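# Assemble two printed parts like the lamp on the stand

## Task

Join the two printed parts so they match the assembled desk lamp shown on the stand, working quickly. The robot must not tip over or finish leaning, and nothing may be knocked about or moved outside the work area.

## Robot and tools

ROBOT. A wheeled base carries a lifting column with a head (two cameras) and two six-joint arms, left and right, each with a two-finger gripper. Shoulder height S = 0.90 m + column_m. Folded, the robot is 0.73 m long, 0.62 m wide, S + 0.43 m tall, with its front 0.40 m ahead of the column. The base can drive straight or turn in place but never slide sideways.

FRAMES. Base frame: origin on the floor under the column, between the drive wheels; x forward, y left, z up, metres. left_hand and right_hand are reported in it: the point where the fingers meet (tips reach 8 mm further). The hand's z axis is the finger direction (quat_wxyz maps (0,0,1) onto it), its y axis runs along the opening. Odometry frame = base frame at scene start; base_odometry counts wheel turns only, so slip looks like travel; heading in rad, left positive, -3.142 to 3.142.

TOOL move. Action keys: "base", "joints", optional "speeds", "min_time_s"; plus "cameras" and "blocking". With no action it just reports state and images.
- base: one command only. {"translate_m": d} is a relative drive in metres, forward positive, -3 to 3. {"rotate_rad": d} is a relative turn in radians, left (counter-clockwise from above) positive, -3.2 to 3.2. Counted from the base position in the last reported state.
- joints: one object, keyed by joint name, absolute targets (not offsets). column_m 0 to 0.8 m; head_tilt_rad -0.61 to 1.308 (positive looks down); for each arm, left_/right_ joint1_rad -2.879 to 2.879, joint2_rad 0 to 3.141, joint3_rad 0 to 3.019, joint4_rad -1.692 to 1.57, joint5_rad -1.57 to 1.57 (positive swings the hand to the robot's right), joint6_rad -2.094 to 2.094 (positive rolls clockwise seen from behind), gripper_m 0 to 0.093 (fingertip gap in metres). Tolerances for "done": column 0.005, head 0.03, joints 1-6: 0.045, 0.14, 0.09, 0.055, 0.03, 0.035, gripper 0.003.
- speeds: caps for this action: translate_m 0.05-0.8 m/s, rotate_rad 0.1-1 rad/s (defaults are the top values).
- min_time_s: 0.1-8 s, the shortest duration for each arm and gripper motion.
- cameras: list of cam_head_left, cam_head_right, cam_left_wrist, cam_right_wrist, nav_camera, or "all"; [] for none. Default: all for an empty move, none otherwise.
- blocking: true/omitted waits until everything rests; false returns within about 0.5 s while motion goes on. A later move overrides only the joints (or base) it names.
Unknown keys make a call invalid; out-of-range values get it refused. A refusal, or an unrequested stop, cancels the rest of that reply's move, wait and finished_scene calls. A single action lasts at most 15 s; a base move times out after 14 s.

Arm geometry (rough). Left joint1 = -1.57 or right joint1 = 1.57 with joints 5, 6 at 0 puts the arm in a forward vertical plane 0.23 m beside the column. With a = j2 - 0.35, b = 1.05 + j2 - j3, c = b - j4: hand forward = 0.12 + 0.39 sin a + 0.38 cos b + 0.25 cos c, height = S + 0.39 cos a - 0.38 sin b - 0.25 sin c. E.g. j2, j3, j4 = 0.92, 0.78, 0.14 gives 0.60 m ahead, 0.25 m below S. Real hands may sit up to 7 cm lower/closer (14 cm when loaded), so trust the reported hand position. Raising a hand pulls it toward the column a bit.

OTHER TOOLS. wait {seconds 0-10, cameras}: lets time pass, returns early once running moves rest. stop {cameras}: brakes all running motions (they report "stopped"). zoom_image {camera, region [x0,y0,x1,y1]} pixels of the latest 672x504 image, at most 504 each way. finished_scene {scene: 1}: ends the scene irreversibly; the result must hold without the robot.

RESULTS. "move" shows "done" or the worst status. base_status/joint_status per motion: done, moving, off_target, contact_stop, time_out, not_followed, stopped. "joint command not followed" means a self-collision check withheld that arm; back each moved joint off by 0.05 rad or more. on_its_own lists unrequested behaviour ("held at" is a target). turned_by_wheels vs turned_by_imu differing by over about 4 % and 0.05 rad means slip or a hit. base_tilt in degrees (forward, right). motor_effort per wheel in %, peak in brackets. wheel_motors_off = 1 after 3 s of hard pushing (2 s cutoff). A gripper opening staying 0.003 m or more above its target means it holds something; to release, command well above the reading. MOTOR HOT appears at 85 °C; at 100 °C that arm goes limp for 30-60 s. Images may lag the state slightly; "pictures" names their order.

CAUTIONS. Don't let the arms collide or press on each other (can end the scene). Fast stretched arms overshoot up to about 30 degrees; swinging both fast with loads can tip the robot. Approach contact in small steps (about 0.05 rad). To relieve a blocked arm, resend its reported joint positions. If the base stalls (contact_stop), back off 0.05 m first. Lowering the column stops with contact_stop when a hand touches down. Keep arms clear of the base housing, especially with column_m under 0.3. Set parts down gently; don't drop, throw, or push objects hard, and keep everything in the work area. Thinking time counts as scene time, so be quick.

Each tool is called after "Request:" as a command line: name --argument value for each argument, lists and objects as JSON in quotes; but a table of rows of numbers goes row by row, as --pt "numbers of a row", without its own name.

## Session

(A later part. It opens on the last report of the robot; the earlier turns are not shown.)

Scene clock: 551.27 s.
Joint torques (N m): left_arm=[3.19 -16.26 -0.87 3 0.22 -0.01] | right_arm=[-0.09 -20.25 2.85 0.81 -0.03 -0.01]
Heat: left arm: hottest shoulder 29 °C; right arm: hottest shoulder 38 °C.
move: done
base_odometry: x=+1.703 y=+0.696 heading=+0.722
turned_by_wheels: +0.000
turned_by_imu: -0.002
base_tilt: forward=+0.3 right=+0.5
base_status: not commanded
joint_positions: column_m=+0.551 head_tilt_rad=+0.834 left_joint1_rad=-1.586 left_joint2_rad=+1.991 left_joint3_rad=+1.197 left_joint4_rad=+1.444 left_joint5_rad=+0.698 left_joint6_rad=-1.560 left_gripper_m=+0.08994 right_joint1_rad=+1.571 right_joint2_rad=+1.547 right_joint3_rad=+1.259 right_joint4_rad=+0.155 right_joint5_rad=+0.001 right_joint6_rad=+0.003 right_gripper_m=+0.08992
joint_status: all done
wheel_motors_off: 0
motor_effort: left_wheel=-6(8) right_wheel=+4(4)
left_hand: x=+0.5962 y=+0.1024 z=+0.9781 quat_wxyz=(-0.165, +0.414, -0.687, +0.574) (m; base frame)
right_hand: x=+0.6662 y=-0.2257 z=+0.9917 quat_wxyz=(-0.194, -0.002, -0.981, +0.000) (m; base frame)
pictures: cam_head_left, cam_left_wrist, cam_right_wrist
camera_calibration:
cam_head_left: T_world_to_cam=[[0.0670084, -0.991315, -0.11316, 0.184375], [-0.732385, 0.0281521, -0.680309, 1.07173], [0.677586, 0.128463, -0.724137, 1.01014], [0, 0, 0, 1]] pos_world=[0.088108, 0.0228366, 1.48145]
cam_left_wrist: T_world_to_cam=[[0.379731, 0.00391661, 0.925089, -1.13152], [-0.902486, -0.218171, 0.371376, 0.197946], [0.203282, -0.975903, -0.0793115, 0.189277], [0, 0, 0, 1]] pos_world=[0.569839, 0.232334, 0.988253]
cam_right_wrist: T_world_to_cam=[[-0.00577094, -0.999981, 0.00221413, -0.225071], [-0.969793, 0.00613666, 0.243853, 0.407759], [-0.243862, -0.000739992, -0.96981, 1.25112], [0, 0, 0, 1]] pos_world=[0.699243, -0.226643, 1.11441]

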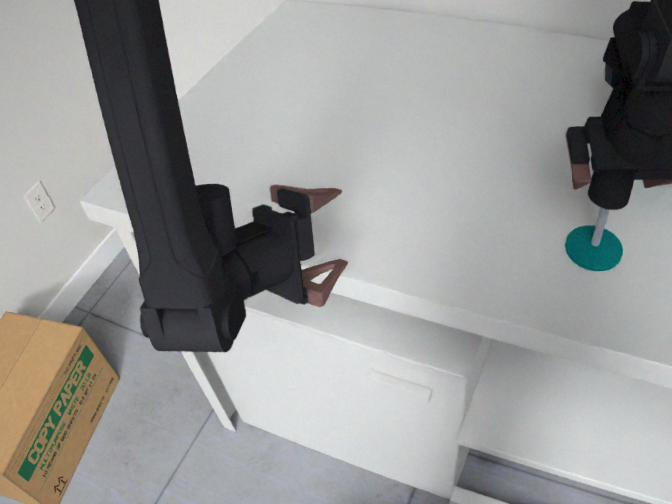

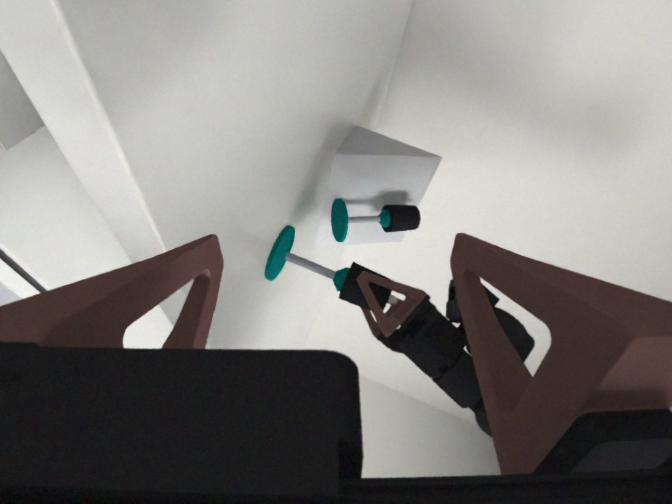

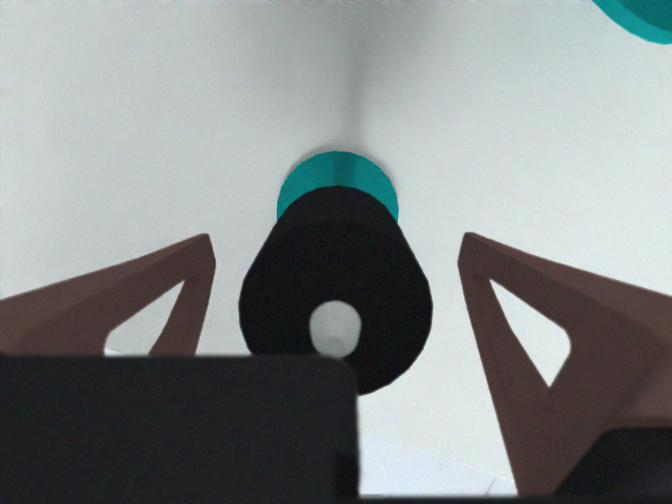

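Request:
move --joints '{"column_m": 0.67}' --cameras '["cam_left_wrist","cam_right_wrist","cam_head_left","cam_head_right"]'

Request:
zoom_image --camera "cam_left_wrist" --region '[160, 180, 400, 400]'

Scene clock: 557.23 s.
Joint torques (N m): left_arm=[3.19 -16.32 -0.88 2.97 0.22 -0.02] | right_arm=[-0.62 -20.37 2.69 0.85 -0.01 -0.05]
Heat: left arm: hottest shoulder 29 °C; right arm: hottest shoulder 38 °C.
move: done
base_odometry: x=+1.703 y=+0.696 heading=+0.722
turned_by_wheels: +0.000
turned_by_imu: -0.001
base_tilt: forward=+0.3 right=+0.5
base_status: not commanded
joint_positions: column_m=+0.670 head_tilt_rad=+0.834 left_joint1_rad=-1.586 left_joint2_rad=+1.991 left_joint3_rad=+1.197 left_joint4_rad=+1.444 left_joint5_rad=+0.698 left_joint6_rad=-1.560 left_gripper_m=+0.08994 right_joint1_rad=+1.571 right_joint2_rad=+1.552 right_joint3_rad=+1.259 right_joint4_rad=+0.155 right_joint5_rad=+0.001 right_joint6_rad=+0.003 right_gripper_m=+0.08992
joint_status: all done
wheel_motors_off: 0
motor_effort: left_wheel=-5(7) right_wheel=+3(4)
left_hand: x=+0.5958 y=+0.1026 z=+1.0965 quat_wxyz=(-0.165, +0.414, -0.687, +0.574) (m; base frame)
right_hand: x=+0.6635 y=-0.2257 z=+1.1074 quat_wxyz=(-0.191, -0.002, -0.982, +0.000) (m; base frame)
pictures: cam_head_left, cam_head_right, cam_left_wrist, cam_right_wrist
camera_calibration:
cam_head_left: T_world_to_cam=[[0.0670084, -0.991315, -0.11316, 0.197818], [-0.732385, 0.0281521, -0.680309, 1.15255], [0.677586, 0.128463, -0.724137, 1.09617], [0, 0, 0, 1]] pos_world=[0.088108, 0.0228366, 1.60025]
cam_head_right: T_world_to_cam=[[0.0675166, -0.991236, -0.113542, 0.135564], [-0.731883, 0.0281375, -0.680849, 1.15341], [0.678077, 0.129068, -0.723569, 1.09505], [0, 0, 0, 1]] pos_world=[0.0924789, -0.0394149, 1.59304]
cam_left_wrist: T_world_to_cam=[[0.380457, 0.00366714, 0.924791, -1.24102], [-0.902154, -0.218464, 0.37201, 0.152795], [0.203397, -0.975838, -0.0798077, 0.19942], [0, 0, 0, 1]] pos_world=[0.569438, 0.232533, 1.10676]
cam_right_wrist: T_world_to_cam=[[-0.00575751, -0.999981, 0.00224733, -0.225387], [-0.968375, 0.00613608, 0.249424, 0.36992], [-0.249433, -0.000740197, -0.968392, 1.36481], [0, 0, 0, 1]] pos_world=[0.697352, -0.226643, 1.22991]

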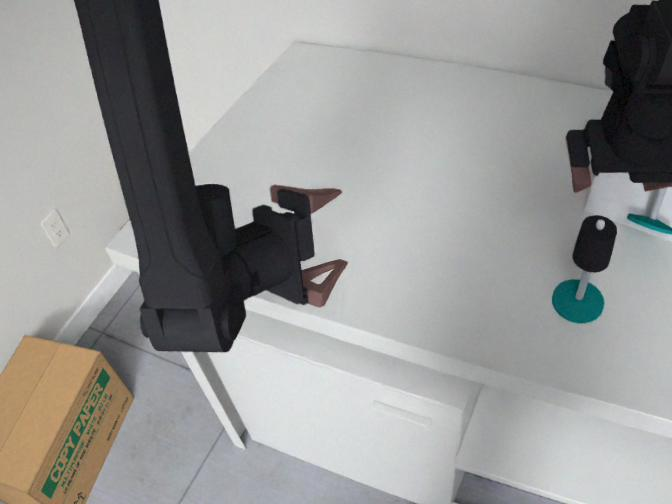

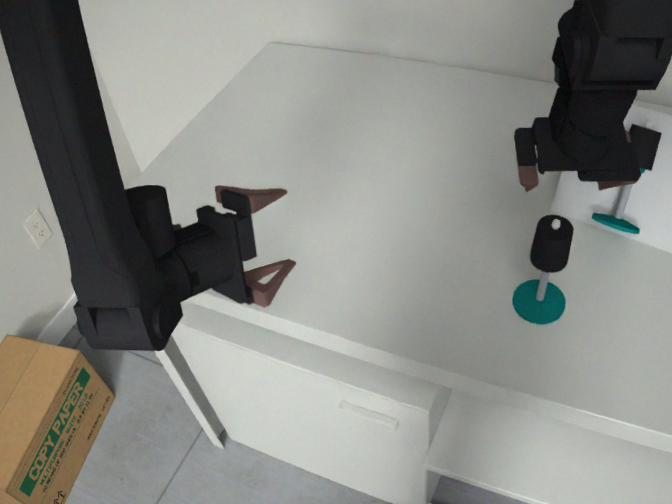

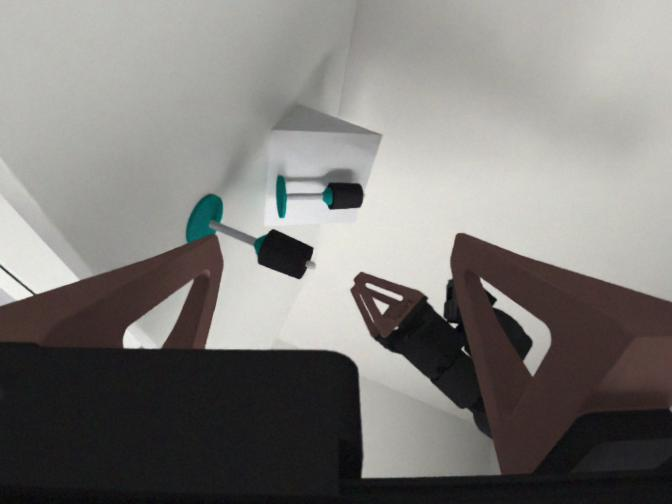

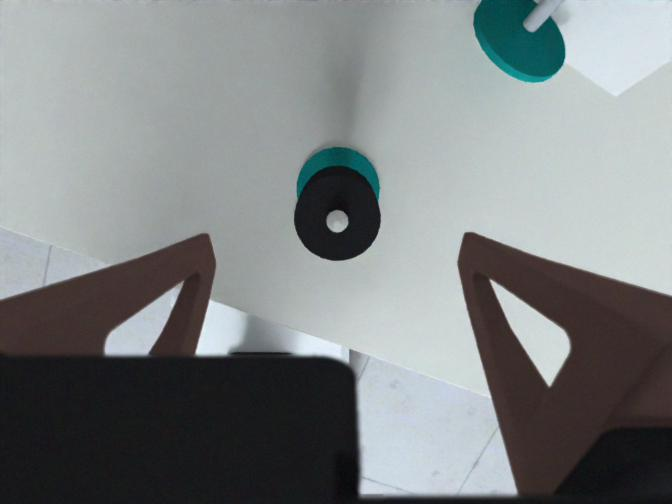

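Scaled by 2.100 from the camera's 672x504 image, which has a finer 960x720 frame.

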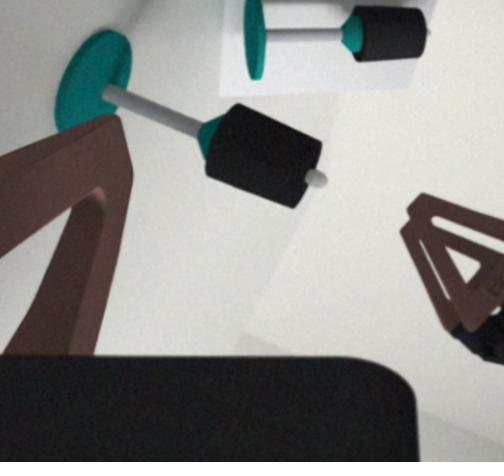

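Request:
zoom_image --camera "cam_left_wrist" --region '[240, 215, 320, 285]'

Request:
zoom_image --camera "cam_left_wrist" --region '[300, 165, 380, 235]'

Scaled by 6.300 from the camera's 672x504 image, which has a finer 960x720 frame.

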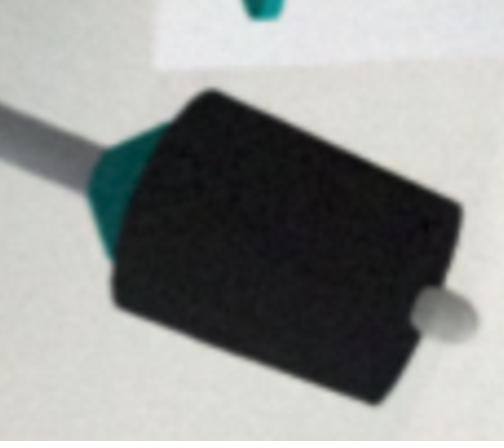

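Scaled by 6.300 from the camera's 672x504 image, which has a finer 960x720 frame.

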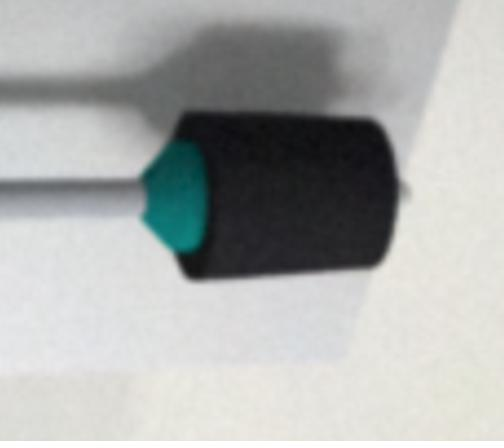

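Request:
finished_scene

The scene is finished: the task was done.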